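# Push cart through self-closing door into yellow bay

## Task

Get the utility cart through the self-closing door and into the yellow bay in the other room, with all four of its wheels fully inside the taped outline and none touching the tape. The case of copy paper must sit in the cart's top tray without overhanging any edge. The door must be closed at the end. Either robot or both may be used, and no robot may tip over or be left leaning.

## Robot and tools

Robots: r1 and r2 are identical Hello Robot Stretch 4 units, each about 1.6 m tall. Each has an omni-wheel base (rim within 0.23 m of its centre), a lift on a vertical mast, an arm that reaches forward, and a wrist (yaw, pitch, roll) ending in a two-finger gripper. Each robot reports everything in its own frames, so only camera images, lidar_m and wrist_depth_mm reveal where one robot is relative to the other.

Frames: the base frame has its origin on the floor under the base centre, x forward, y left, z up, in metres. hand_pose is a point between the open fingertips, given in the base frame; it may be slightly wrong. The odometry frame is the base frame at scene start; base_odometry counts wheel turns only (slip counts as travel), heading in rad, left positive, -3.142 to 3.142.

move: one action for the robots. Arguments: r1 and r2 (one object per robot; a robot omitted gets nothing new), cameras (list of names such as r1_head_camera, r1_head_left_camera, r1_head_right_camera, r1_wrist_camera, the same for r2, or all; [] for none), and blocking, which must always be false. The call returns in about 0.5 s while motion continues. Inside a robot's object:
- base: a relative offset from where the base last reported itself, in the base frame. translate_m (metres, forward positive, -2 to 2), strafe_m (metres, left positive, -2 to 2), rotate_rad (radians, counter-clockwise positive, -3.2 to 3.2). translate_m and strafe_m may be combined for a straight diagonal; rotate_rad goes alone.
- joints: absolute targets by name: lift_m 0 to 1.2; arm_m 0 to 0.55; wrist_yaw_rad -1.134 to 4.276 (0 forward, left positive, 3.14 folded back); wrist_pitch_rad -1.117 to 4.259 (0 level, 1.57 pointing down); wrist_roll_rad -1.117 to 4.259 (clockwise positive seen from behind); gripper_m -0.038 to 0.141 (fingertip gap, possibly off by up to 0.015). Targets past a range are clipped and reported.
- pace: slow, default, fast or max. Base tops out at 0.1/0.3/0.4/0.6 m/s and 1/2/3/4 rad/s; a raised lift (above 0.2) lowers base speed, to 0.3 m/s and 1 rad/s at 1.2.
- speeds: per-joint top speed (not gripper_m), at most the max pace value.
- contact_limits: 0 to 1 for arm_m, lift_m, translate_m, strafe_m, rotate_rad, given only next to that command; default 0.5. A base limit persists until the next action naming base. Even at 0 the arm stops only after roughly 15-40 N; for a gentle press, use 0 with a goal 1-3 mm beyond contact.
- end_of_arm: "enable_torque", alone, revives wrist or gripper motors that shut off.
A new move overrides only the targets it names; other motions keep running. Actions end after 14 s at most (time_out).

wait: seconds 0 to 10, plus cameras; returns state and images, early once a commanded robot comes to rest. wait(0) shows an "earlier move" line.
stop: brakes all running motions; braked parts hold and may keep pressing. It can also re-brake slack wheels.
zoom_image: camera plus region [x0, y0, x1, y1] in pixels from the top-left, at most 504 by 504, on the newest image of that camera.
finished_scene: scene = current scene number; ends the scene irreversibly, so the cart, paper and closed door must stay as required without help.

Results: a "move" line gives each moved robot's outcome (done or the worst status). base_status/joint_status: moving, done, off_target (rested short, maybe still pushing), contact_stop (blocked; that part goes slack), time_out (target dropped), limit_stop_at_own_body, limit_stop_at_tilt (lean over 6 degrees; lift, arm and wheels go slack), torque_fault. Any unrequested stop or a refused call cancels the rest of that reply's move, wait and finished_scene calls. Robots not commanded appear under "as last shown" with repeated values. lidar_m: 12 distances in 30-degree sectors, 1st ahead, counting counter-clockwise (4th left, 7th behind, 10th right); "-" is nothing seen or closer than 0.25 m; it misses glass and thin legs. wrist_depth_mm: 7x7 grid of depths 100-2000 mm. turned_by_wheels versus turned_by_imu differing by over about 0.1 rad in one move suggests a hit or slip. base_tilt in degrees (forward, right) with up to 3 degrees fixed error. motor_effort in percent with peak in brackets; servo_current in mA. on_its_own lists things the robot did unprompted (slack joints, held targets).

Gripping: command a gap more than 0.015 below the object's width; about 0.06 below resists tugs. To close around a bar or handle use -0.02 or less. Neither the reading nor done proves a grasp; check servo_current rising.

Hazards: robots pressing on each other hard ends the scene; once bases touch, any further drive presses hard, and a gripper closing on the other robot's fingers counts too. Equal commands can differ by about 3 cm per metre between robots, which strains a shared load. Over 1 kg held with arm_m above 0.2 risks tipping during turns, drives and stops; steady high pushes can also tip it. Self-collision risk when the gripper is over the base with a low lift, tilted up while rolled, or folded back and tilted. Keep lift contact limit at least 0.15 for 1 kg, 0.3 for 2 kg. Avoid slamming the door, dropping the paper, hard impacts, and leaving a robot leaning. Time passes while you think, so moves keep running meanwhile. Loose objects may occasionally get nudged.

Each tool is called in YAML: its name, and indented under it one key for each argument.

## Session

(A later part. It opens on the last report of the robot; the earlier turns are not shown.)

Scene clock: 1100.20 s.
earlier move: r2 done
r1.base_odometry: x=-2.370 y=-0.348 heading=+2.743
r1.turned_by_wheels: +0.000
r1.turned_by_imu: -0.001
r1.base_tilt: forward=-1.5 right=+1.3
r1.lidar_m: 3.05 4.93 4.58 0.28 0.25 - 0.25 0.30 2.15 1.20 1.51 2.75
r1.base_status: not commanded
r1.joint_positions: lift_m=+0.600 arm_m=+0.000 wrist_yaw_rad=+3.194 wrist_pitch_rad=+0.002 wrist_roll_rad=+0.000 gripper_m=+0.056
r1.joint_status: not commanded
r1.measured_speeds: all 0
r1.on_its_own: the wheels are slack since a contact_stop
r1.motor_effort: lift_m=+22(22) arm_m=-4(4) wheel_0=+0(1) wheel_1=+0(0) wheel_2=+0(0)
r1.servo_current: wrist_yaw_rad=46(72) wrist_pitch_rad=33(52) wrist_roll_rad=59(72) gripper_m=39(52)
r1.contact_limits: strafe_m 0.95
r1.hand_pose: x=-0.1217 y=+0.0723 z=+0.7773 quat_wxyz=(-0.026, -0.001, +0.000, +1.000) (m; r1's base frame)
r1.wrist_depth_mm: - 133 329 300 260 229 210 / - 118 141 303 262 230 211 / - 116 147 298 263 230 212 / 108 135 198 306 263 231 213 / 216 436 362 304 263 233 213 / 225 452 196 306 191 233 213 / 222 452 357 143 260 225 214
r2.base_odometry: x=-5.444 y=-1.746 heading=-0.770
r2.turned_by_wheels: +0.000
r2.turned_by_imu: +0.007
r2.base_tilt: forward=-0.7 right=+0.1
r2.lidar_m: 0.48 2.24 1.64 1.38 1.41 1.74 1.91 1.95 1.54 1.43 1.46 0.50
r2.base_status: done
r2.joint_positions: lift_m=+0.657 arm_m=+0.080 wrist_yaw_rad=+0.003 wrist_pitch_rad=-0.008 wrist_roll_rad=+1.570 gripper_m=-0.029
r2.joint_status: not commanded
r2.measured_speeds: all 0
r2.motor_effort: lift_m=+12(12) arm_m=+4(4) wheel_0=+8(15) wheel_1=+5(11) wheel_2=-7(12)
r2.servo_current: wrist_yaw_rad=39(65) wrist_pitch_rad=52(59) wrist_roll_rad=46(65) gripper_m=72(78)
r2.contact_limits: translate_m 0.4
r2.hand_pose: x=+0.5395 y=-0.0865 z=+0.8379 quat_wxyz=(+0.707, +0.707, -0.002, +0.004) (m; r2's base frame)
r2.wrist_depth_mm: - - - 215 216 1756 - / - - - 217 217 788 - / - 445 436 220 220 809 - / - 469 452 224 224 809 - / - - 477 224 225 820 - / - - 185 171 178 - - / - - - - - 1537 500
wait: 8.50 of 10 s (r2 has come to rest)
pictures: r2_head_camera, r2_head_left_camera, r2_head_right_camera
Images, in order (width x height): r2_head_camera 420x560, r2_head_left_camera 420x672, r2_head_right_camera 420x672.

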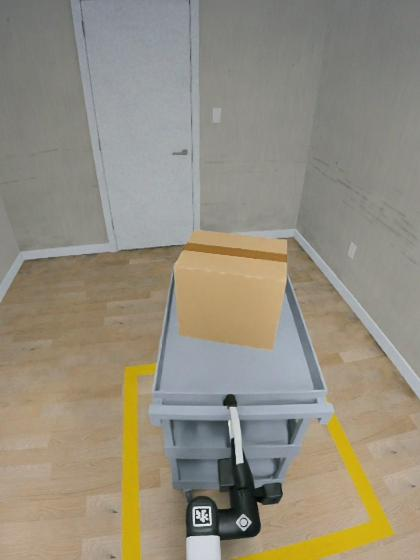

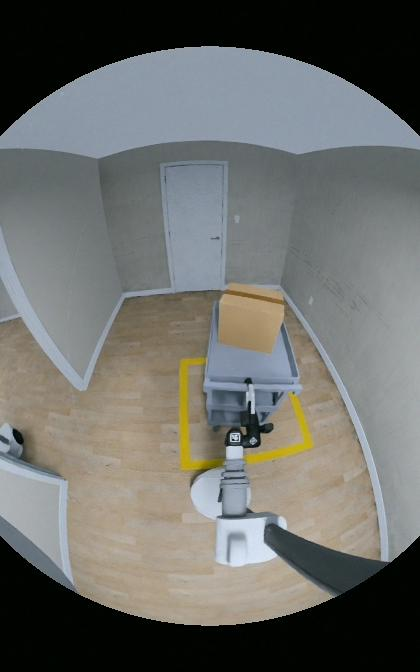

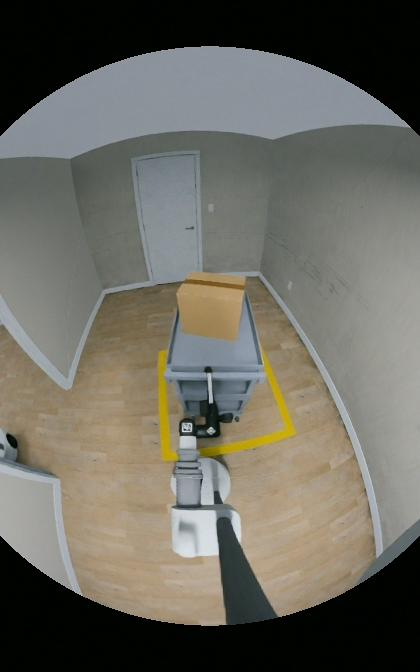

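move:
  r2: {"joints":{"gripper_m":0.11}}
  blocking: false
  cameras: []

wait:
  seconds: 3
  cameras: []

move:
  r2: {"base":{"translate_m":-0.55},"pace":"slow"}
  blocking: false
  cameras: []

wait:
  seconds: 7
  cameras: ["r2_head_camera","r2_head_left_camera"]

Scene clock: 1110.63 s.
move: r2 moving
r1: as last shown
r1.base_tilt: forward=-1.5 right=+1.2
r1.lidar_m: 3.06 4.95 4.57 0.26 0.25 - 0.25 0.30 2.13 1.20 1.50 2.74
r1.on_its_own: the wheels are slack since a contact_stop
r1.motor_effort: lift_m=+22(22) arm_m=-3(4) wheel_0=+0(1) wheel_1=+0(0) wheel_2=+0(0)
r1.servo_current: wrist_yaw_rad=59(65) wrist_pitch_rad=39(46) wrist_roll_rad=46(59) gripper_m=46(46)
r1.contact_limits: strafe_m 0.95
r1.wrist_depth_mm: - 134 330 301 260 229 210 / - 118 140 300 262 229 211 / - 116 147 297 262 230 212 / 108 135 198 306 263 231 213 / 216 433 364 306 264 231 213 / 225 452 196 306 191 232 213 / 222 452 357 143 262 224 213
r2.base_odometry: x=-5.444 y=-1.746 heading=-0.770
r2.turned_by_wheels: +0.000
r2.turned_by_imu: +0.001
r2.base_tilt: forward=-0.7 right=+0.1
r2.lidar_m: 0.48 2.27 1.68 1.37 1.39 1.75 1.91 1.95 1.58 1.43 1.45 0.51
r2.base_status: not commanded
r2.joint_positions: lift_m=+0.657 arm_m=+0.080 wrist_yaw_rad=+0.003 wrist_pitch_rad=-0.008 wrist_roll_rad=+1.570 gripper_m=-0.003
r2.joint_status: gripper_m moving
r2.measured_speeds: all 0
r2.motor_effort: lift_m=+12(12) arm_m=+4(4) wheel_0=+8(8) wheel_1=+6(6) wheel_2=-7(7)
r2.servo_current: wrist_yaw_rad=39(59) wrist_pitch_rad=52(52) wrist_roll_rad=52(52) gripper_m=91(98)
r2.contact_limits: translate_m 0.4
r2.hand_pose: x=+0.5395 y=-0.0865 z=+0.8379 quat_wxyz=(+0.707, +0.707, -0.002, +0.004) (m; r2's base frame)
r2.wrist_depth_mm: - - - 218 220 1808 - / - - - 220 221 798 - / - 452 439 224 224 809 - / - - 459 227 227 809 - / - - 477 229 228 831 - / - - 185 181 170 - - / - - - - - 1756 496
pictures: none
No camera images: "cameras" was empty.

Scene clock: 1112.23 s.
earlier move: r2 done
r1.base_odometry: x=-2.370 y=-0.348 heading=+2.743
r1.turned_by_wheels: +0.000
r1.turned_by_imu: +0.000
r1.base_tilt: forward=-1.6 right=+1.3
r1.lidar_m: 3.07 4.94 4.58 0.27 0.25 - 0.25 0.30 2.12 1.20 1.54 2.75
r1.base_status: not commanded
r1.joint_positions: lift_m=+0.600 arm_m=+0.000 wrist_yaw_rad=+3.194 wrist_pitch_rad=+0.002 wrist_roll_rad=+0.000 gripper_m=+0.056
r1.joint_status: not commanded
r1.measured_speeds: all 0
r1.on_its_own: the wheels are slack since a contact_stop
r1.motor_effort: lift_m=+22(22) arm_m=-3(4) wheel_0=+0(1) wheel_1=+0(0) wheel_2=+0(0)
r1.servo_current: wrist_yaw_rad=39(72) wrist_pitch_rad=39(46) wrist_roll_rad=59(72) gripper_m=39(46)
r1.contact_limits: strafe_m 0.95
r1.hand_pose: x=-0.1217 y=+0.0723 z=+0.7773 quat_wxyz=(-0.026, -0.001, +0.000, +1.000) (m; r1's base frame)
r1.wrist_depth_mm: - 134 330 300 259 229 210 / - 118 140 301 262 229 211 / - 116 147 298 263 231 212 / 108 135 199 304 264 232 213 / 216 436 362 306 265 231 213 / 225 449 195 306 191 232 214 / 221 452 359 143 260 224 213
r2.base_odometry: x=-5.444 y=-1.747 heading=-0.770
r2.turned_by_wheels: +0.000
r2.turned_by_imu: +0.000
r2.base_tilt: forward=-0.7 right=+0.1
r2.lidar_m: 0.50 2.28 1.69 1.36 1.39 1.73 1.90 1.96 1.56 1.41 1.46 0.51
r2.base_status: not commanded
r2.joint_positions: lift_m=+0.657 arm_m=+0.080 wrist_yaw_rad=+0.003 wrist_pitch_rad=-0.002 wrist_roll_rad=+1.570 gripper_m=+0.110
r2.joint_status: all done
r2.measured_speeds: all 0
r2.motor_effort: lift_m=+13(13) arm_m=+4(4) wheel_0=+4(8) wheel_1=+4(6) wheel_2=-7(7)
r2.servo_current: wrist_yaw_rad=59(59) wrist_pitch_rad=33(52) wrist_roll_rad=39(59) gripper_m=46(124)
r2.contact_limits: translate_m 0.4
r2.hand_pose: x=+0.5395 y=-0.0866 z=+0.8362 quat_wxyz=(+0.707, +0.707, +0.000, +0.002) (m; r2's base frame)
r2.wrist_depth_mm: - - - 237 - 1661 - / - - - 239 - 778 - / - 455 442 242 831 - - / - 473 466 244 842 - - / - 500 229 247 246 - - / - - 189 249 189 - - / - - - - - 1708 -
wait: 1.60 of 3 s (r2 has come to rest)
pictures: none
No camera images: "cameras" was empty.

Scene clock: 1112.73 s.
move: r2 moving
r1: as last shown
r1.lidar_m: 3.08 4.94 4.53 0.26 0.25 - 0.25 0.29 2.15 1.22 1.49 2.73
r1.on_its_own: the wheels are slack since a contact_stop
r1.motor_effort: lift_m=+22(22) arm_m=-4(4) wheel_0=+0(1) wheel_1=+0(1) wheel_2=+0(0)
r1.servo_current: wrist_yaw_rad=52(59) wrist_pitch_rad=39(52) wrist_roll_rad=39(72) gripper_m=46(46)
r1.contact_limits: strafe_m 0.95
r1.wrist_depth_mm: - 134 329 300 259 229 210 / - 118 140 301 260 229 212 / - 116 147 298 262 232 211 / 108 135 198 303 264 232 213 / 215 433 362 306 265 232 213 / 226 455 195 306 191 232 213 / 221 455 357 143 260 225 213
r2.base_odometry: x=-5.453 y=-1.738 heading=-0.770
r2.turned_by_wheels: +0.000
r2.turned_by_imu: +0.000
r2.base_tilt: forward=-0.7 right=+0.1
r2.lidar_m: 0.51 2.26 1.68 1.37 1.38 1.76 1.91 1.93 1.55 1.44 1.46 0.52
r2.base_status: translate_m moving
r2.joint_positions: lift_m=+0.657 arm_m=+0.080 wrist_yaw_rad=+0.003 wrist_pitch_rad=-0.002 wrist_roll_rad=+1.570 gripper_m=+0.110
r2.joint_status: not commanded
r2.measured_speeds: translate_m=-0.050 strafe_m=+0.000 rotate_rad=+0.000 lift_m=+0.000 arm_m=+0.000 wrist_yaw_rad=+0.000 wrist_pitch_rad=+0.000 wrist_roll_rad=+0.000
r2.motor_effort: lift_m=+13(13) arm_m=+4(4) wheel_0=-7(8) wheel_1=-8(8) wheel_2=+8(10)
r2.servo_current: wrist_yaw_rad=52(59) wrist_pitch_rad=46(46) wrist_roll_rad=46(59) gripper_m=52(59)
r2.hand_pose: x=+0.5395 y=-0.0866 z=+0.8362 quat_wxyz=(+0.707, +0.707, +0.000, +0.002) (m; r2's base frame)
r2.wrist_depth_mm: - - - 247 - 1618 - / - - - 250 - 778 - / - 469 455 252 - - - / - 484 469 255 - 866 - / - 517 229 258 258 854 - / - - 198 260 189 - - / - - - - - 1708 -
pictures: none
No camera images: "cameras" was empty.

Scene clock: 1119.03 s.
earlier move: r2 done
r1.base_odometry: x=-2.370 y=-0.348 heading=+2.743
r1.turned_by_wheels: +0.000
r1.turned_by_imu: +0.000
r1.base_tilt: forward=-1.5 right=+1.3
r1.lidar_m: 3.07 4.92 4.54 0.25 0.25 - 0.25 0.30 2.33 1.22 1.50 2.75
r1.base_status: not commanded
r1.joint_positions: lift_m=+0.600 arm_m=+0.000 wrist_yaw_rad=+3.194 wrist_pitch_rad=+0.002 wrist_roll_rad=+0.000 gripper_m=+0.056
r1.joint_status: not commanded
r1.measured_speeds: all 0
r1.on_its_own: the wheels are slack since a contact_stop
r1.motor_effort: lift_m=+22(22) arm_m=-3(4) wheel_0=+0(1) wheel_1=+0(1) wheel_2=+0(0)
r1.servo_current: wrist_yaw_rad=65(72) wrist_pitch_rad=39(52) wrist_roll_rad=52(72) gripper_m=39(52)
r1.contact_limits: strafe_m 0.95
r1.hand_pose: x=-0.1217 y=+0.0723 z=+0.7773 quat_wxyz=(-0.026, -0.001, +0.000, +1.000) (m; r1's base frame)
r1.wrist_depth_mm: - 133 329 301 260 229 210 / - 118 141 303 262 229 211 / - 116 147 296 264 229 211 / 108 135 198 304 264 231 212 / 216 433 364 304 265 232 213 / 224 452 195 306 191 232 212 / 222 455 362 143 260 225 213
r2.base_odometry: x=-5.839 y=-1.364 heading=-0.771
r2.turned_by_wheels: +0.000
r2.turned_by_imu: +0.000
r2.base_tilt: forward=-0.7 right=+0.1
r2.lidar_m: 1.05 2.16 2.00 1.29 1.32 1.51 1.37 1.41 1.63 1.50 1.52 1.09
r2.base_status: done
r2.joint_positions: lift_m=+0.657 arm_m=+0.080 wrist_yaw_rad=+0.003 wrist_pitch_rad=-0.002 wrist_roll_rad=+1.570 gripper_m=+0.110
r2.joint_status: not commanded
r2.measured_speeds: all 0
r2.motor_effort: lift_m=+13(14) arm_m=+4(4) wheel_0=-4(9) wheel_1=-5(8) wheel_2=+4(10)
r2.servo_current: wrist_yaw_rad=46(59) wrist_pitch_rad=39(46) wrist_roll_rad=39(59) gripper_m=52(59)
r2.hand_pose: x=+0.5395 y=-0.0866 z=+0.8362 quat_wxyz=(+0.707, +0.707, +0.000, +0.002) (m; r2's base frame)
r2.wrist_depth_mm: - - - - - 1661 1098 / - - - - - 1661 1138 / - - - 1042 - 1008 - / - - 1008 1008 - 798 - / - - - 1042 - 798 - / - - 195 768 191 1397 1118 / - - - - - 1661 1182
wait: 6.30 of 7 s (r2 has come to rest)
pictures: r2_head_camera, r2_head_left_camera
Images, in order (width x height): r2_head_camera 420x560, r2_head_left_camera 420x672.

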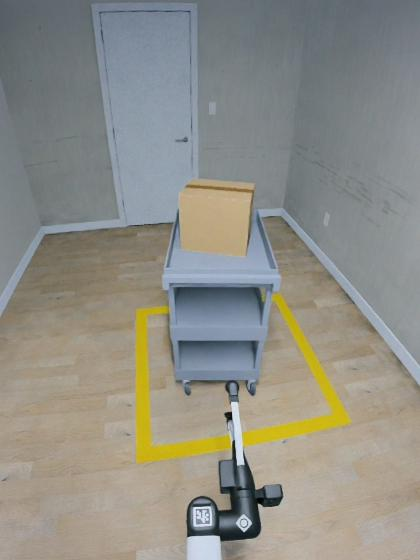

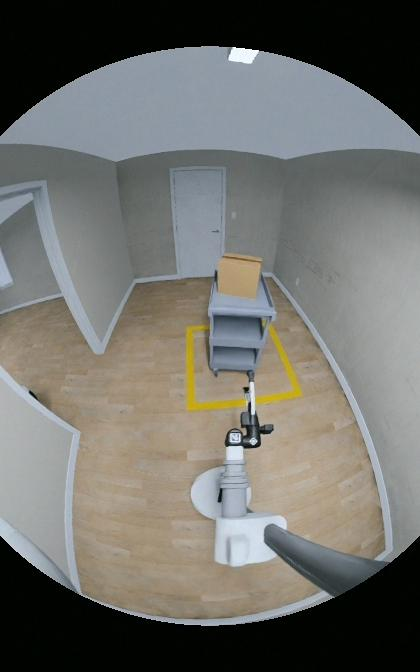

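zoom_image:
  camera: "r2_head_camera"
  region: [120, 260, 320, 460]

move:
  r2: {"base":{"strafe_m":0.75},"pace":"default"}
  blocking: false
  cameras: []

wait:
  seconds: 5
  cameras: ["r2_head_camera","r2_head_right_camera","r1_head_left_camera"]

zoom_image:
  camera: "r2_head_camera"
  region: [210, 250, 419, 459]

Scaled by 2.520 from the camera's 420x560 image, which has a finer 1200x1600 frame.

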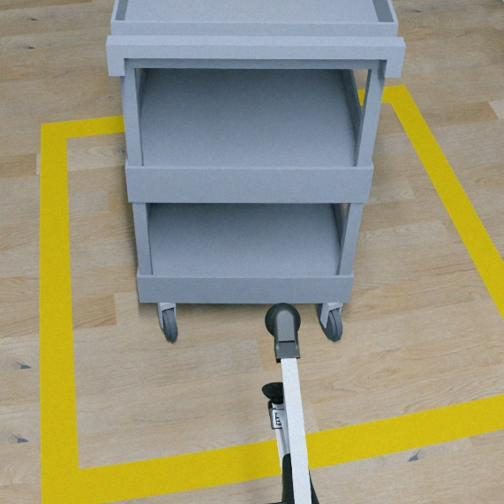

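Scene clock: 1127.10 s.
move: r2 moving
r1: as last shown
r1.turned_by_imu: -0.001
r1.lidar_m: 3.05 4.95 4.58 0.25 0.25 - 0.25 0.30 2.34 1.20 1.50 2.74
r1.on_its_own: the wheels are slack since a contact_stop
r1.motor_effort: lift_m=+22(22) arm_m=-3(4) wheel_0=+0(1) wheel_1=+0(0) wheel_2=+0(0)
r1.servo_current: wrist_yaw_rad=46(59) wrist_pitch_rad=39(46) wrist_roll_rad=46(52) gripper_m=39(46)
r1.contact_limits: strafe_m 0.95
r1.wrist_depth_mm: - 134 330 301 260 229 209 / - 118 141 303 262 229 212 / - 116 147 296 263 231 212 / 108 135 198 304 263 232 213 / 216 433 364 306 265 233 213 / 225 452 195 307 190 231 213 / 222 455 357 143 260 224 213
r2.base_odometry: x=-5.813 y=-1.338 heading=-0.771
r2.turned_by_wheels: +0.000
r2.turned_by_imu: +0.001
r2.base_tilt: forward=-0.7 right=+0.1
r2.lidar_m: 1.04 2.10 1.95 1.26 1.30 1.55 1.39 1.43 1.69 1.52 1.55 1.08
r2.base_status: strafe_m moving
r2.joint_positions: lift_m=+0.657 arm_m=+0.080 wrist_yaw_rad=+0.003 wrist_pitch_rad=-0.002 wrist_roll_rad=+1.570 gripper_m=+0.110
r2.joint_status: not commanded
r2.measured_speeds: translate_m=+0.001 strafe_m=+0.142 rotate_rad=-0.007 lift_m=+0.000 arm_m=+0.000 wrist_yaw_rad=+0.000 wrist_pitch_rad=+0.000 wrist_roll_rad=+0.000
r2.motor_effort: lift_m=+13(13) arm_m=+4(4) wheel_0=-10(12) wheel_1=+9(11) wheel_2=+0(3)
r2.servo_current: wrist_yaw_rad=52(59) wrist_pitch_rad=46(46) wrist_roll_rad=46(52) gripper_m=59(59)
r2.hand_pose: x=+0.5395 y=-0.0866 z=+0.8362 quat_wxyz=(+0.707, +0.707, +0.000, +0.002) (m; r2's base frame)
r2.wrist_depth_mm: - - - - - 1756 1118 / - - - - - 1464 1138 / - - - 1008 - 778 - / - - 1025 1025 - 788 - / - - - 1060 - 798 - / - - 195 - 189 1336 1118 / - - - - - 1708 1138
pictures: none
No camera images: "cameras" was empty.

Scene clock: 1130.43 s.
earlier move: r2 done
r1.base_odometry: x=-2.370 y=-0.348 heading=+2.743
r1.turned_by_wheels: +0.000
r1.turned_by_imu: +0.000
r1.base_tilt: forward=-1.5 right=+1.3
r1.lidar_m: 3.08 4.94 4.59 0.27 0.25 - 0.25 0.29 1.69 1.22 1.50 2.75
r1.base_status: not commanded
r1.joint_positions: lift_m=+0.600 arm_m=+0.000 wrist_yaw_rad=+3.194 wrist_pitch_rad=+0.002 wrist_roll_rad=+0.000 gripper_m=+0.056
r1.joint_status: not commanded
r1.measured_speeds: all 0
r1.on_its_own: the wheels are slack since a contact_stop
r1.motor_effort: lift_m=+22(22) arm_m=-4(4) wheel_0=+0(1) wheel_1=+0(1) wheel_2=+0(0)
r1.servo_current: wrist_yaw_rad=52(72) wrist_pitch_rad=39(52) wrist_roll_rad=39(65) gripper_m=39(46)
r1.contact_limits: strafe_m 0.95
r1.hand_pose: x=-0.1217 y=+0.0723 z=+0.7773 quat_wxyz=(-0.026, -0.001, +0.000, +1.000) (m; r1's base frame)
r1.wrist_depth_mm: - 133 329 301 260 229 210 / - 118 140 301 262 230 211 / - 116 147 297 263 231 213 / 108 135 198 304 263 232 213 / 216 436 364 304 264 231 212 / 225 452 196 307 191 233 213 / 222 452 359 143 259 225 214
r2.base_odometry: x=-5.316 y=-0.826 heading=-0.771
r2.turned_by_wheels: +0.000
r2.turned_by_imu: +0.001
r2.base_tilt: forward=-0.7 right=+0.1
r2.lidar_m: 3.25 1.50 0.63 0.55 0.58 0.71 1.48 1.51 1.90 2.23 1.48 1.24
r2.base_status: done
r2.joint_positions: lift_m=+0.657 arm_m=+0.080 wrist_yaw_rad=+0.003 wrist_pitch_rad=-0.002 wrist_roll_rad=+1.570 gripper_m=+0.110
r2.joint_status: not commanded
r2.measured_speeds: all 0
r2.motor_effort: lift_m=+14(14) arm_m=+4(4) wheel_0=+0(13) wheel_1=+0(12) wheel_2=+0(3)
r2.servo_current: wrist_yaw_rad=52(65) wrist_pitch_rad=46(46) wrist_roll_rad=46(59) gripper_m=52(59)
r2.hand_pose: x=+0.5395 y=-0.0866 z=+0.8361 quat_wxyz=(+0.707, +0.707, +0.000, +0.002) (m; r2's base frame)
r2.wrist_depth_mm: - - - - - 1366 1118 / - - - - - 1708 1138 / - - - - - 1708 1160 / - - - - - 1708 1160 / - - - - - 1708 1182 / - - 198 - 192 1499 1182 / - - - - - 1708 1160
wait: 3.33 of 5 s (r2 has come to rest)
pictures: r1_head_left_camera, r2_head_camera, r2_head_right_camera
Images, in order (width x height): r1_head_left_camera 420x672, r2_head_camera 420x560, r2_head_right_camera 420x672.

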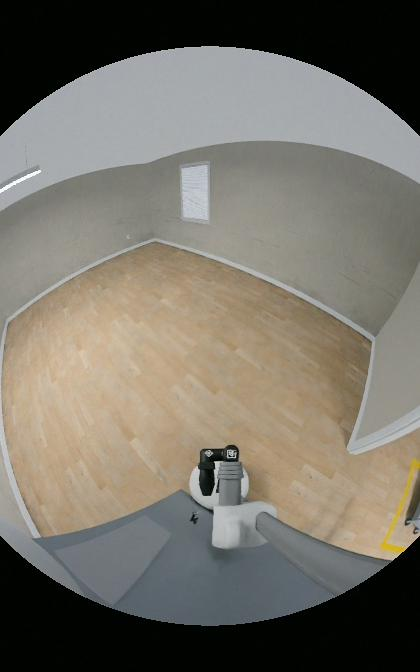

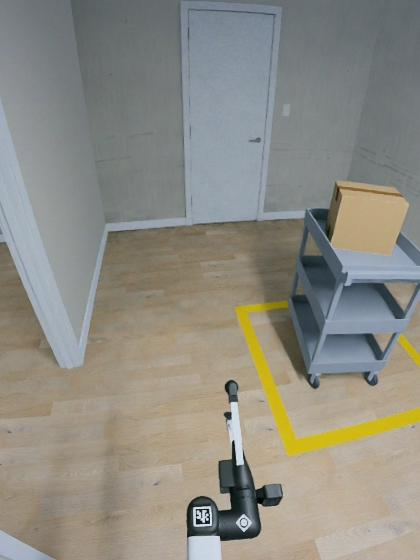

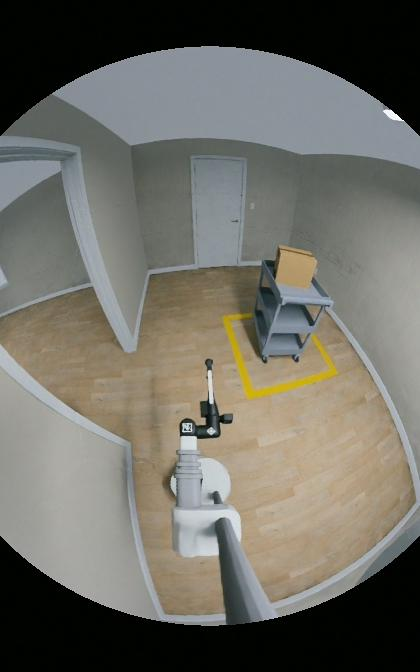

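Scaled by 2.411 from the camera's 420x560 image, which has a finer 1200x1600 frame.

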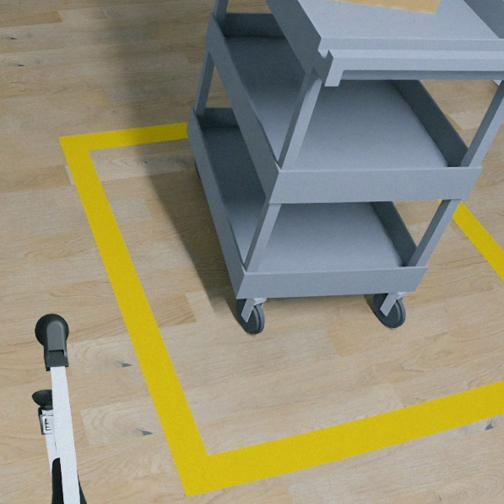

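move:
  r1: {"base":{"translate_m":0.75,"strafe_m":0.5},"pace":"slow","contact_limits":{"translate_m":0.5}}
  blocking: false
  cameras: []

wait:
  seconds: 10
  cameras: ["r1_head_camera","r1_head_left_camera"]

Scene clock: 1143.07 s.
move: r1 moving
r1.base_odometry: x=-2.383 y=-0.351 heading=+2.743
r1.turned_by_wheels: +0.000
r1.turned_by_imu: -0.001
r1.base_tilt: forward=-1.6 right=+1.3
r1.lidar_m: 3.07 4.94 4.56 0.29 0.25 - 0.25 0.29 2.36 1.21 1.54 2.73
r1.base_status: translate_m moving; strafe_m moving
r1.joint_positions: lift_m=+0.600 arm_m=+0.000 wrist_yaw_rad=+3.194 wrist_pitch_rad=+0.002 wrist_roll_rad=+0.000 gripper_m=+0.056
r1.joint_status: not commanded
r1.measured_speeds: translate_m=+0.045 strafe_m=+0.030 rotate_rad=+0.001 lift_m=+0.000 arm_m=+0.000 wrist_yaw_rad=+0.000 wrist_pitch_rad=+0.000 wrist_roll_rad=+0.000
r1.motor_effort: lift_m=+22(22) arm_m=-4(4) wheel_0=-5(9) wheel_1=+8(8) wheel_2=-3(3)
r1.servo_current: wrist_yaw_rad=39(65) wrist_pitch_rad=52(52) wrist_roll_rad=52(72) gripper_m=39(46)
r1.contact_limits: translate_m 0.5
r1.hand_pose: x=-0.1217 y=+0.0723 z=+0.7773 quat_wxyz=(-0.026, -0.001, +0.000, +1.000) (m; r1's base frame)
r1.wrist_depth_mm: - 133 330 300 260 229 211 / - 118 140 303 263 230 211 / - 116 147 296 263 231 211 / 108 135 198 304 263 231 213 / 216 439 366 306 264 231 213 / 226 455 195 307 191 233 213 / 220 459 357 143 259 224 213
r2: as last shown
r2.turned_by_imu: +0.002
r2.lidar_m: 3.25 1.50 0.63 0.56 0.57 0.74 1.46 1.49 1.89 2.24 1.49 1.23
r2.motor_effort: lift_m=+14(14) arm_m=+4(4) wheel_0=-1(1) wheel_1=+1(1) wheel_2=+0(1)
r2.servo_current: wrist_yaw_rad=52(52) wrist_pitch_rad=39(46) wrist_roll_rad=39(59) gripper_m=52(52)
r2.wrist_depth_mm: - - - - - 1366 1138 / - - - - - 1708 1182 / - - - - - 1661 1138 / - - - - - 1618 1182 / - - - - - 1708 1160 / - - 198 - 193 1499 1160 / - - - - - 1661 1160
pictures: none
No camera images: "cameras" was empty.

Scene clock: 1152.77 s.
earlier move: r1 done
r1.base_odometry: x=-3.255 y=-0.518 heading=+2.743
r1.turned_by_wheels: +0.000
r1.turned_by_imu: +0.003
r1.base_tilt: forward=-1.6 right=+1.3
r1.lidar_m: 2.81 4.11 4.08 2.67 2.24 2.17 2.08 1.70 1.69 1.92 2.53 2.49
r1.base_status: done
r1.joint_positions: lift_m=+0.600 arm_m=+0.000 wrist_yaw_rad=+3.194 wrist_pitch_rad=+0.002 wrist_roll_rad=+0.000 gripper_m=+0.056
r1.joint_status: not commanded
r1.measured_speeds: all 0
r1.motor_effort: lift_m=+22(22) arm_m=-4(4) wheel_0=-4(9) wheel_1=+3(10) wheel_2=-1(6)
r1.servo_current: wrist_yaw_rad=20(72) wrist_pitch_rad=46(52) wrist_roll_rad=52(72) gripper_m=46(52)
r1.contact_limits: translate_m 0.5
r1.hand_pose: x=-0.1217 y=+0.0723 z=+0.7773 quat_wxyz=(-0.026, -0.001, +0.000, +1.000) (m; r1's base frame)
r1.wrist_depth_mm: - 133 133 - - - - / - 115 133 - - - - / - 117 148 - - - - / 109 135 193 - - - - / 210 - - - - - - / 216 - 191 - 187 - - / 214 163 1756 153 1756 1708 1708
r2.base_odometry: x=-5.316 y=-0.826 heading=-0.771
r2.turned_by_wheels: +0.000
r2.turned_by_imu: +0.001
r2.base_tilt: forward=-0.7 right=+0.1
r2.lidar_m: 3.26 1.13 0.62 0.55 0.56 0.73 1.46 1.51 1.89 2.22 1.48 1.22
r2.base_status: not commanded
r2.joint_positions: lift_m=+0.657 arm_m=+0.080 wrist_yaw_rad=+0.003 wrist_pitch_rad=-0.002 wrist_roll_rad=+1.570 gripper_m=+0.110
r2.joint_status: not commanded
r2.measured_speeds: all 0
r2.motor_effort: lift_m=+14(14) arm_m=+4(4) wheel_0=-1(1) wheel_1=+1(1) wheel_2=+0(1)
r2.servo_current: wrist_yaw_rad=46(59) wrist_pitch_rad=39(46) wrist_roll_rad=52(65) gripper_m=52(59)
r2.hand_pose: x=+0.5395 y=-0.0866 z=+0.8361 quat_wxyz=(+0.707, +0.707, +0.000, +0.002) (m; r2's base frame)
r2.wrist_depth_mm: - - - - - 1397 1138 / - - - - - 1756 1138 / - - - - - 1661 1160 / - - - - - 1708 1182 / - - - - - 1661 1160 / - - 198 - 192 1464 1182 / - - - - - 1708 1160
wait: 9.70 of 10 s (r1 has come to rest)
pictures: r1_head_camera, r1_head_left_camera
Images, in order (width x height): r1_head_camera 420x560, r1_head_left_camera 420x672.

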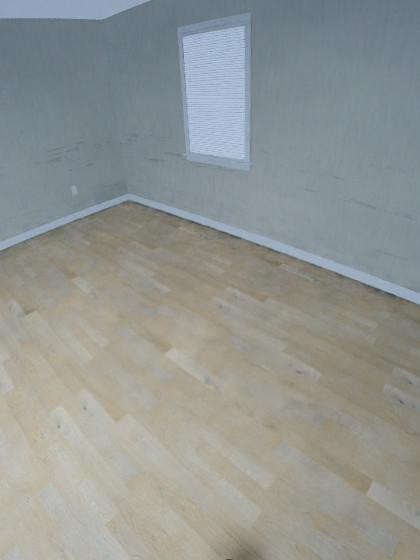

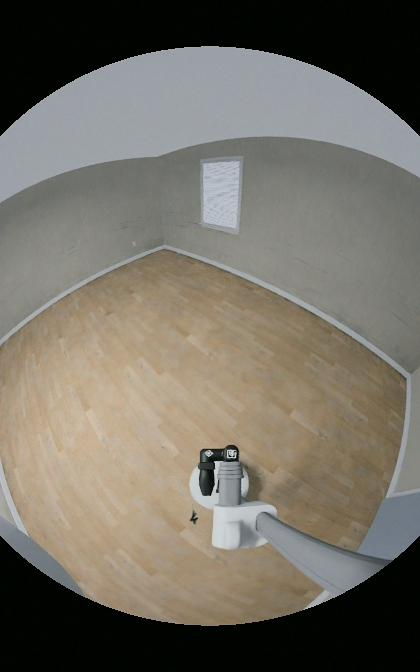

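Turn both to look at the door.

move:
  r1: {"base":{"rotate_rad":-2.4}}
  r2: {"base":{"rotate_rad":1.4}}
  blocking: false
  cameras: []

wait:
  seconds: 3
  cameras: ["r1_head_camera","r1_head_left_camera","r2_head_camera","r2_head_left_camera"]

Scene clock: 1156.87 s.
move: r1 moving; r2 moving
r1.base_odometry: x=-3.255 y=-0.518 heading=+2.491
r1.turned_by_wheels: -0.252
r1.turned_by_imu: -0.254
r1.base_tilt: forward=-1.6 right=+1.3
r1.lidar_m: 2.57 3.37 4.09 3.36 2.33 2.21 2.28 1.82 1.70 1.73 2.30 2.49
r1.base_status: rotate_rad moving
r1.joint_positions: lift_m=+0.600 arm_m=+0.000 wrist_yaw_rad=+3.194 wrist_pitch_rad=+0.002 wrist_roll_rad=+0.000 gripper_m=+0.056
r1.joint_status: not commanded
r1.measured_speeds: translate_m=-0.001 strafe_m=+0.001 rotate_rad=-0.972 lift_m=+0.000 arm_m=+0.000 wrist_yaw_rad=+0.000 wrist_pitch_rad=+0.000 wrist_roll_rad=+0.000
r1.motor_effort: lift_m=+22(22) arm_m=-3(4) wheel_0=+9(9) wheel_1=+6(8) wheel_2=+6(7)
r1.servo_current: wrist_yaw_rad=26(72) wrist_pitch_rad=46(46) wrist_roll_rad=46(65) gripper_m=46(46)
r1.hand_pose: x=-0.1217 y=+0.0723 z=+0.7773 quat_wxyz=(-0.026, -0.001, +0.000, +1.000) (m; r1's base frame)
r1.wrist_depth_mm: - 134 133 - - - - / - 115 133 - - - - / - 117 149 - - - - / 109 135 193 - - - - / 210 - - - - - - / 215 - 193 - 187 - - / 213 1618 1756 153 1808 1708 1756
r2.base_odometry: x=-5.316 y=-0.826 heading=-0.518
r2.turned_by_wheels: +0.252
r2.turned_by_imu: +0.245
r2.base_tilt: forward=-0.7 right=+0.1
r2.lidar_m: 1.53 0.83 0.57 0.56 0.62 0.97 1.48 1.64 2.28 2.21 1.21 1.24
r2.base_status: rotate_rad moving
r2.joint_positions: lift_m=+0.657 arm_m=+0.080 wrist_yaw_rad=+0.003 wrist_pitch_rad=-0.002 wrist_roll_rad=+1.570 gripper_m=+0.110
r2.joint_status: not commanded
r2.measured_speeds: translate_m=-0.001 strafe_m=+0.000 rotate_rad=+0.976 lift_m=+0.000 arm_m=+0.000 wrist_yaw_rad=+0.000 wrist_pitch_rad=+0.000 wrist_roll_rad=+0.000
r2.motor_effort: lift_m=+14(14) arm_m=+4(4) wheel_0=-8(8) wheel_1=-9(10) wheel_2=-11(11)
r2.servo_current: wrist_yaw_rad=72(72) wrist_pitch_rad=33(39) wrist_roll_rad=39(52) gripper_m=46(52)
r2.hand_pose: x=+0.5395 y=-0.0867 z=+0.8361 quat_wxyz=(+0.707, +0.707, +0.000, +0.002) (m; r2's base frame)
r2.wrist_depth_mm: - - - - - 1756 1138 / - - - - - 1708 1160 / - - - - - 1708 1182 / - - - - - 1756 1160 / - - - - - 1708 1160 / - 187 193 - 189 1499 1160 / - - - - - - 1098
pictures: none
No camera images: "cameras" was empty.

Scene clock: 1158.33 s.
earlier move: r1 moving; r2 done
r1.base_odometry: x=-3.255 y=-0.518 heading=+0.396
r1.turned_by_wheels: -2.095
r1.turned_by_imu: -2.106
r1.base_tilt: forward=-1.6 right=+1.3
r1.lidar_m: 1.68 1.71 2.29 2.50 2.56 3.44 - 3.31 2.36 2.22 2.28 1.76
r1.base_status: rotate_rad moving
r1.joint_positions: lift_m=+0.600 arm_m=+0.000 wrist_yaw_rad=+3.194 wrist_pitch_rad=+0.002 wrist_roll_rad=+0.000 gripper_m=+0.056
r1.joint_status: not commanded
r1.measured_speeds: translate_m=+0.000 strafe_m=+0.000 rotate_rad=-0.485 lift_m=+0.000 arm_m=+0.000 wrist_yaw_rad=+0.000 wrist_pitch_rad=+0.000 wrist_roll_rad=+0.000
r1.motor_effort: lift_m=+22(22) arm_m=-3(4) wheel_0=+3(10) wheel_1=+2(9) wheel_2=+1(8)
r1.servo_current: wrist_yaw_rad=46(72) wrist_pitch_rad=46(46) wrist_roll_rad=52(72) gripper_m=39(52)
r1.hand_pose: x=-0.1216 y=+0.0723 z=+0.7773 quat_wxyz=(-0.026, -0.001, +0.000, +1.000) (m; r1's base frame)
r1.wrist_depth_mm: - 135 - - - - - / - 123 146 - - - - / - 121 193 - - - - / 110 135 207 - - - - / 216 - - - - - - / - - 193 - 188 - - / 1708 1708 1708 153 1756 1618 1808
r2.base_odometry: x=-5.316 y=-0.826 heading=+0.629
r2.turned_by_wheels: +1.147
r2.turned_by_imu: +1.117
r2.base_tilt: forward=-0.7 right=+0.1
r2.lidar_m: 0.56 0.55 0.63 1.07 1.48 1.70 2.24 2.24 1.25 1.48 1.44 0.68
r2.base_status: done
r2.joint_positions: lift_m=+0.657 arm_m=+0.080 wrist_yaw_rad=+0.003 wrist_pitch_rad=-0.002 wrist_roll_rad=+1.570 gripper_m=+0.110
r2.joint_status: not commanded
r2.measured_speeds: all 0
r2.motor_effort: lift_m=+14(14) arm_m=+4(4) wheel_0=-4(10) wheel_1=-4(10) wheel_2=-3(13)
r2.servo_current: wrist_yaw_rad=46(72) wrist_pitch_rad=39(46) wrist_roll_rad=52(65) gripper_m=52(59)
r2.hand_pose: x=+0.5395 y=-0.0867 z=+0.8361 quat_wxyz=(+0.707, +0.707, +0.000, +0.002) (m; r2's base frame)
r2.wrist_depth_mm: - - - - - - - / - - - - - - - / - - - - - - - / - - - - - - - / - - - - - - - / - - 192 - 187 - - / - - - - - - -
wait: 1.47 of 3 s (r2 has come to rest)
pictures: r1_head_camera, r1_head_left_camera, r2_head_camera, r2_head_left_camera
Images, in order (width x height): r1_head_camera 420x560, r1_head_left_camera 420x672, r2_head_camera 420x560, r2_head_left_camera 420x672.

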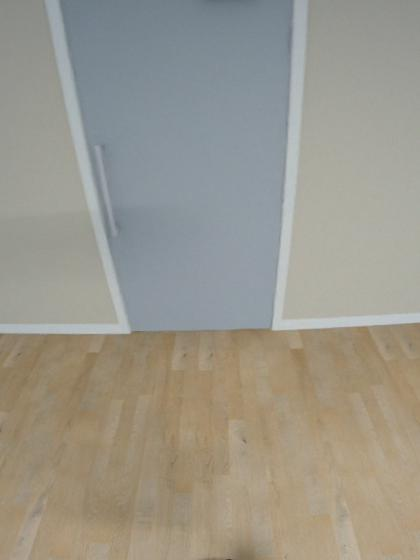

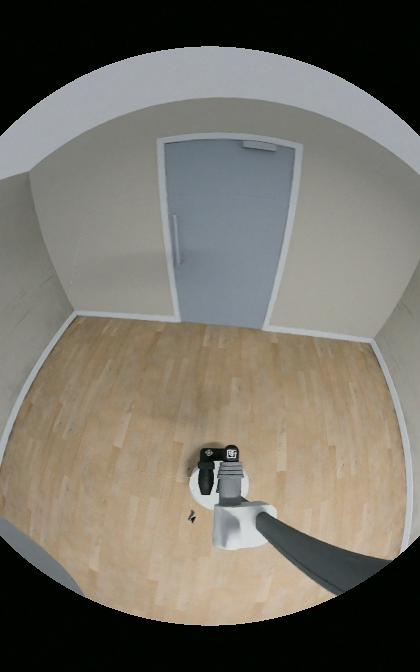

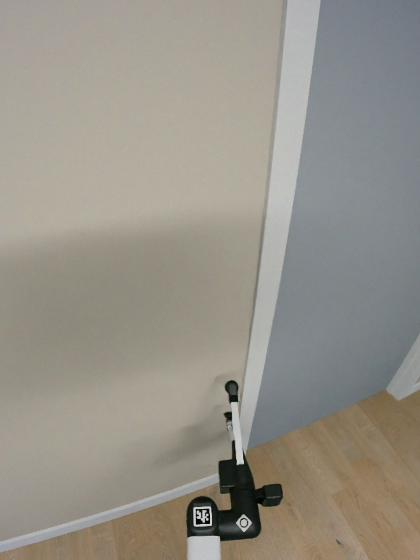

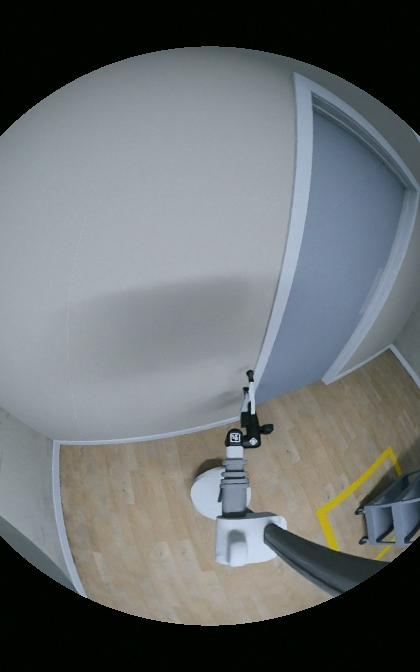

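wait:
  seconds: 1
  cameras: ["r1_head_camera"]

zoom_image:
  camera: "r1_head_camera"
  region: [40, 150, 340, 350]

Scene clock: 1161.80 s.
earlier move: r1 done
r1.base_odometry: x=-3.255 y=-0.518 heading=+0.343
r1.turned_by_wheels: -0.053
r1.turned_by_imu: -0.053
r1.base_tilt: forward=-1.6 right=+1.3
r1.lidar_m: 1.68 1.71 2.19 2.49 2.54 3.26 4.18 3.53 2.41 2.21 2.25 1.81
r1.base_status: done
r1.joint_positions: lift_m=+0.600 arm_m=+0.000 wrist_yaw_rad=+3.194 wrist_pitch_rad=+0.002 wrist_roll_rad=+0.000 gripper_m=+0.056
r1.joint_status: not commanded
r1.measured_speeds: all 0
r1.motor_effort: lift_m=+22(22) arm_m=-4(4) wheel_0=+1(10) wheel_1=+1(9) wheel_2=+1(8)
r1.servo_current: wrist_yaw_rad=52(72) wrist_pitch_rad=39(46) wrist_roll_rad=39(72) gripper_m=39(52)
r1.hand_pose: x=-0.1216 y=+0.0723 z=+0.7773 quat_wxyz=(-0.026, -0.001, +0.000, +1.000) (m; r1's base frame)
r1.wrist_depth_mm: - 135 - - - - - / - 124 146 - - - - / - 121 192 - - - - / 110 136 206 - - - - / 216 - - - - - - / - - 193 - 188 - - / 1756 1756 1756 154 1863 1661 1808
r2.base_odometry: x=-5.316 y=-0.826 heading=+0.629
r2.turned_by_wheels: +0.000
r2.turned_by_imu: +0.000
r2.base_tilt: forward=-0.6 right=+0.1
r2.lidar_m: 0.54 0.55 0.64 1.05 1.48 1.70 2.22 2.24 1.19 1.48 1.43 0.67
r2.base_status: done
r2.joint_positions: lift_m=+0.657 arm_m=+0.080 wrist_yaw_rad=+0.003 wrist_pitch_rad=-0.002 wrist_roll_rad=+1.570 gripper_m=+0.110
r2.joint_status: not commanded
r2.measured_speeds: all 0
r2.motor_effort: lift_m=+14(14) arm_m=+4(4) wheel_0=-4(10) wheel_1=-3(10) wheel_2=-3(13)
r2.servo_current: wrist_yaw_rad=52(72) wrist_pitch_rad=39(46) wrist_roll_rad=46(65) gripper_m=52(59)
r2.hand_pose: x=+0.5395 y=-0.0867 z=+0.8361 quat_wxyz=(+0.707, +0.707, +0.000, +0.002) (m; r2's base frame)
r2.wrist_depth_mm: - - - - - - - / - - - - - - - / - - - - - - - / - - - - - - - / - - - - - - - / - - 193 - 188 - - / - - - - - - -
wait: 0.00 of 1 s (r1 has come to rest)
pictures: r1_head_camera
Images, in order (width x height): r1_head_camera 420x560.

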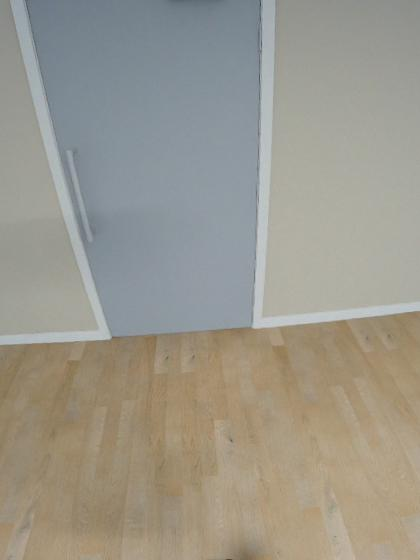

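Scaled by 1.680 from the camera's 420x560 image, which has a finer 600x800 frame.

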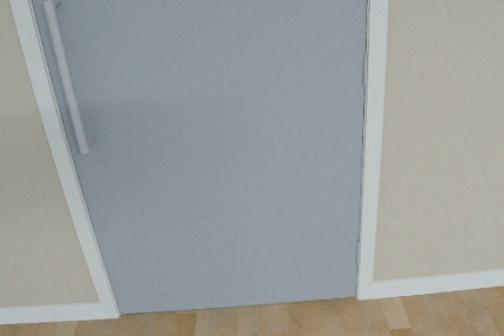

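Shut.

finished_scene:
  scene: 2

The scene is finished: the task was done.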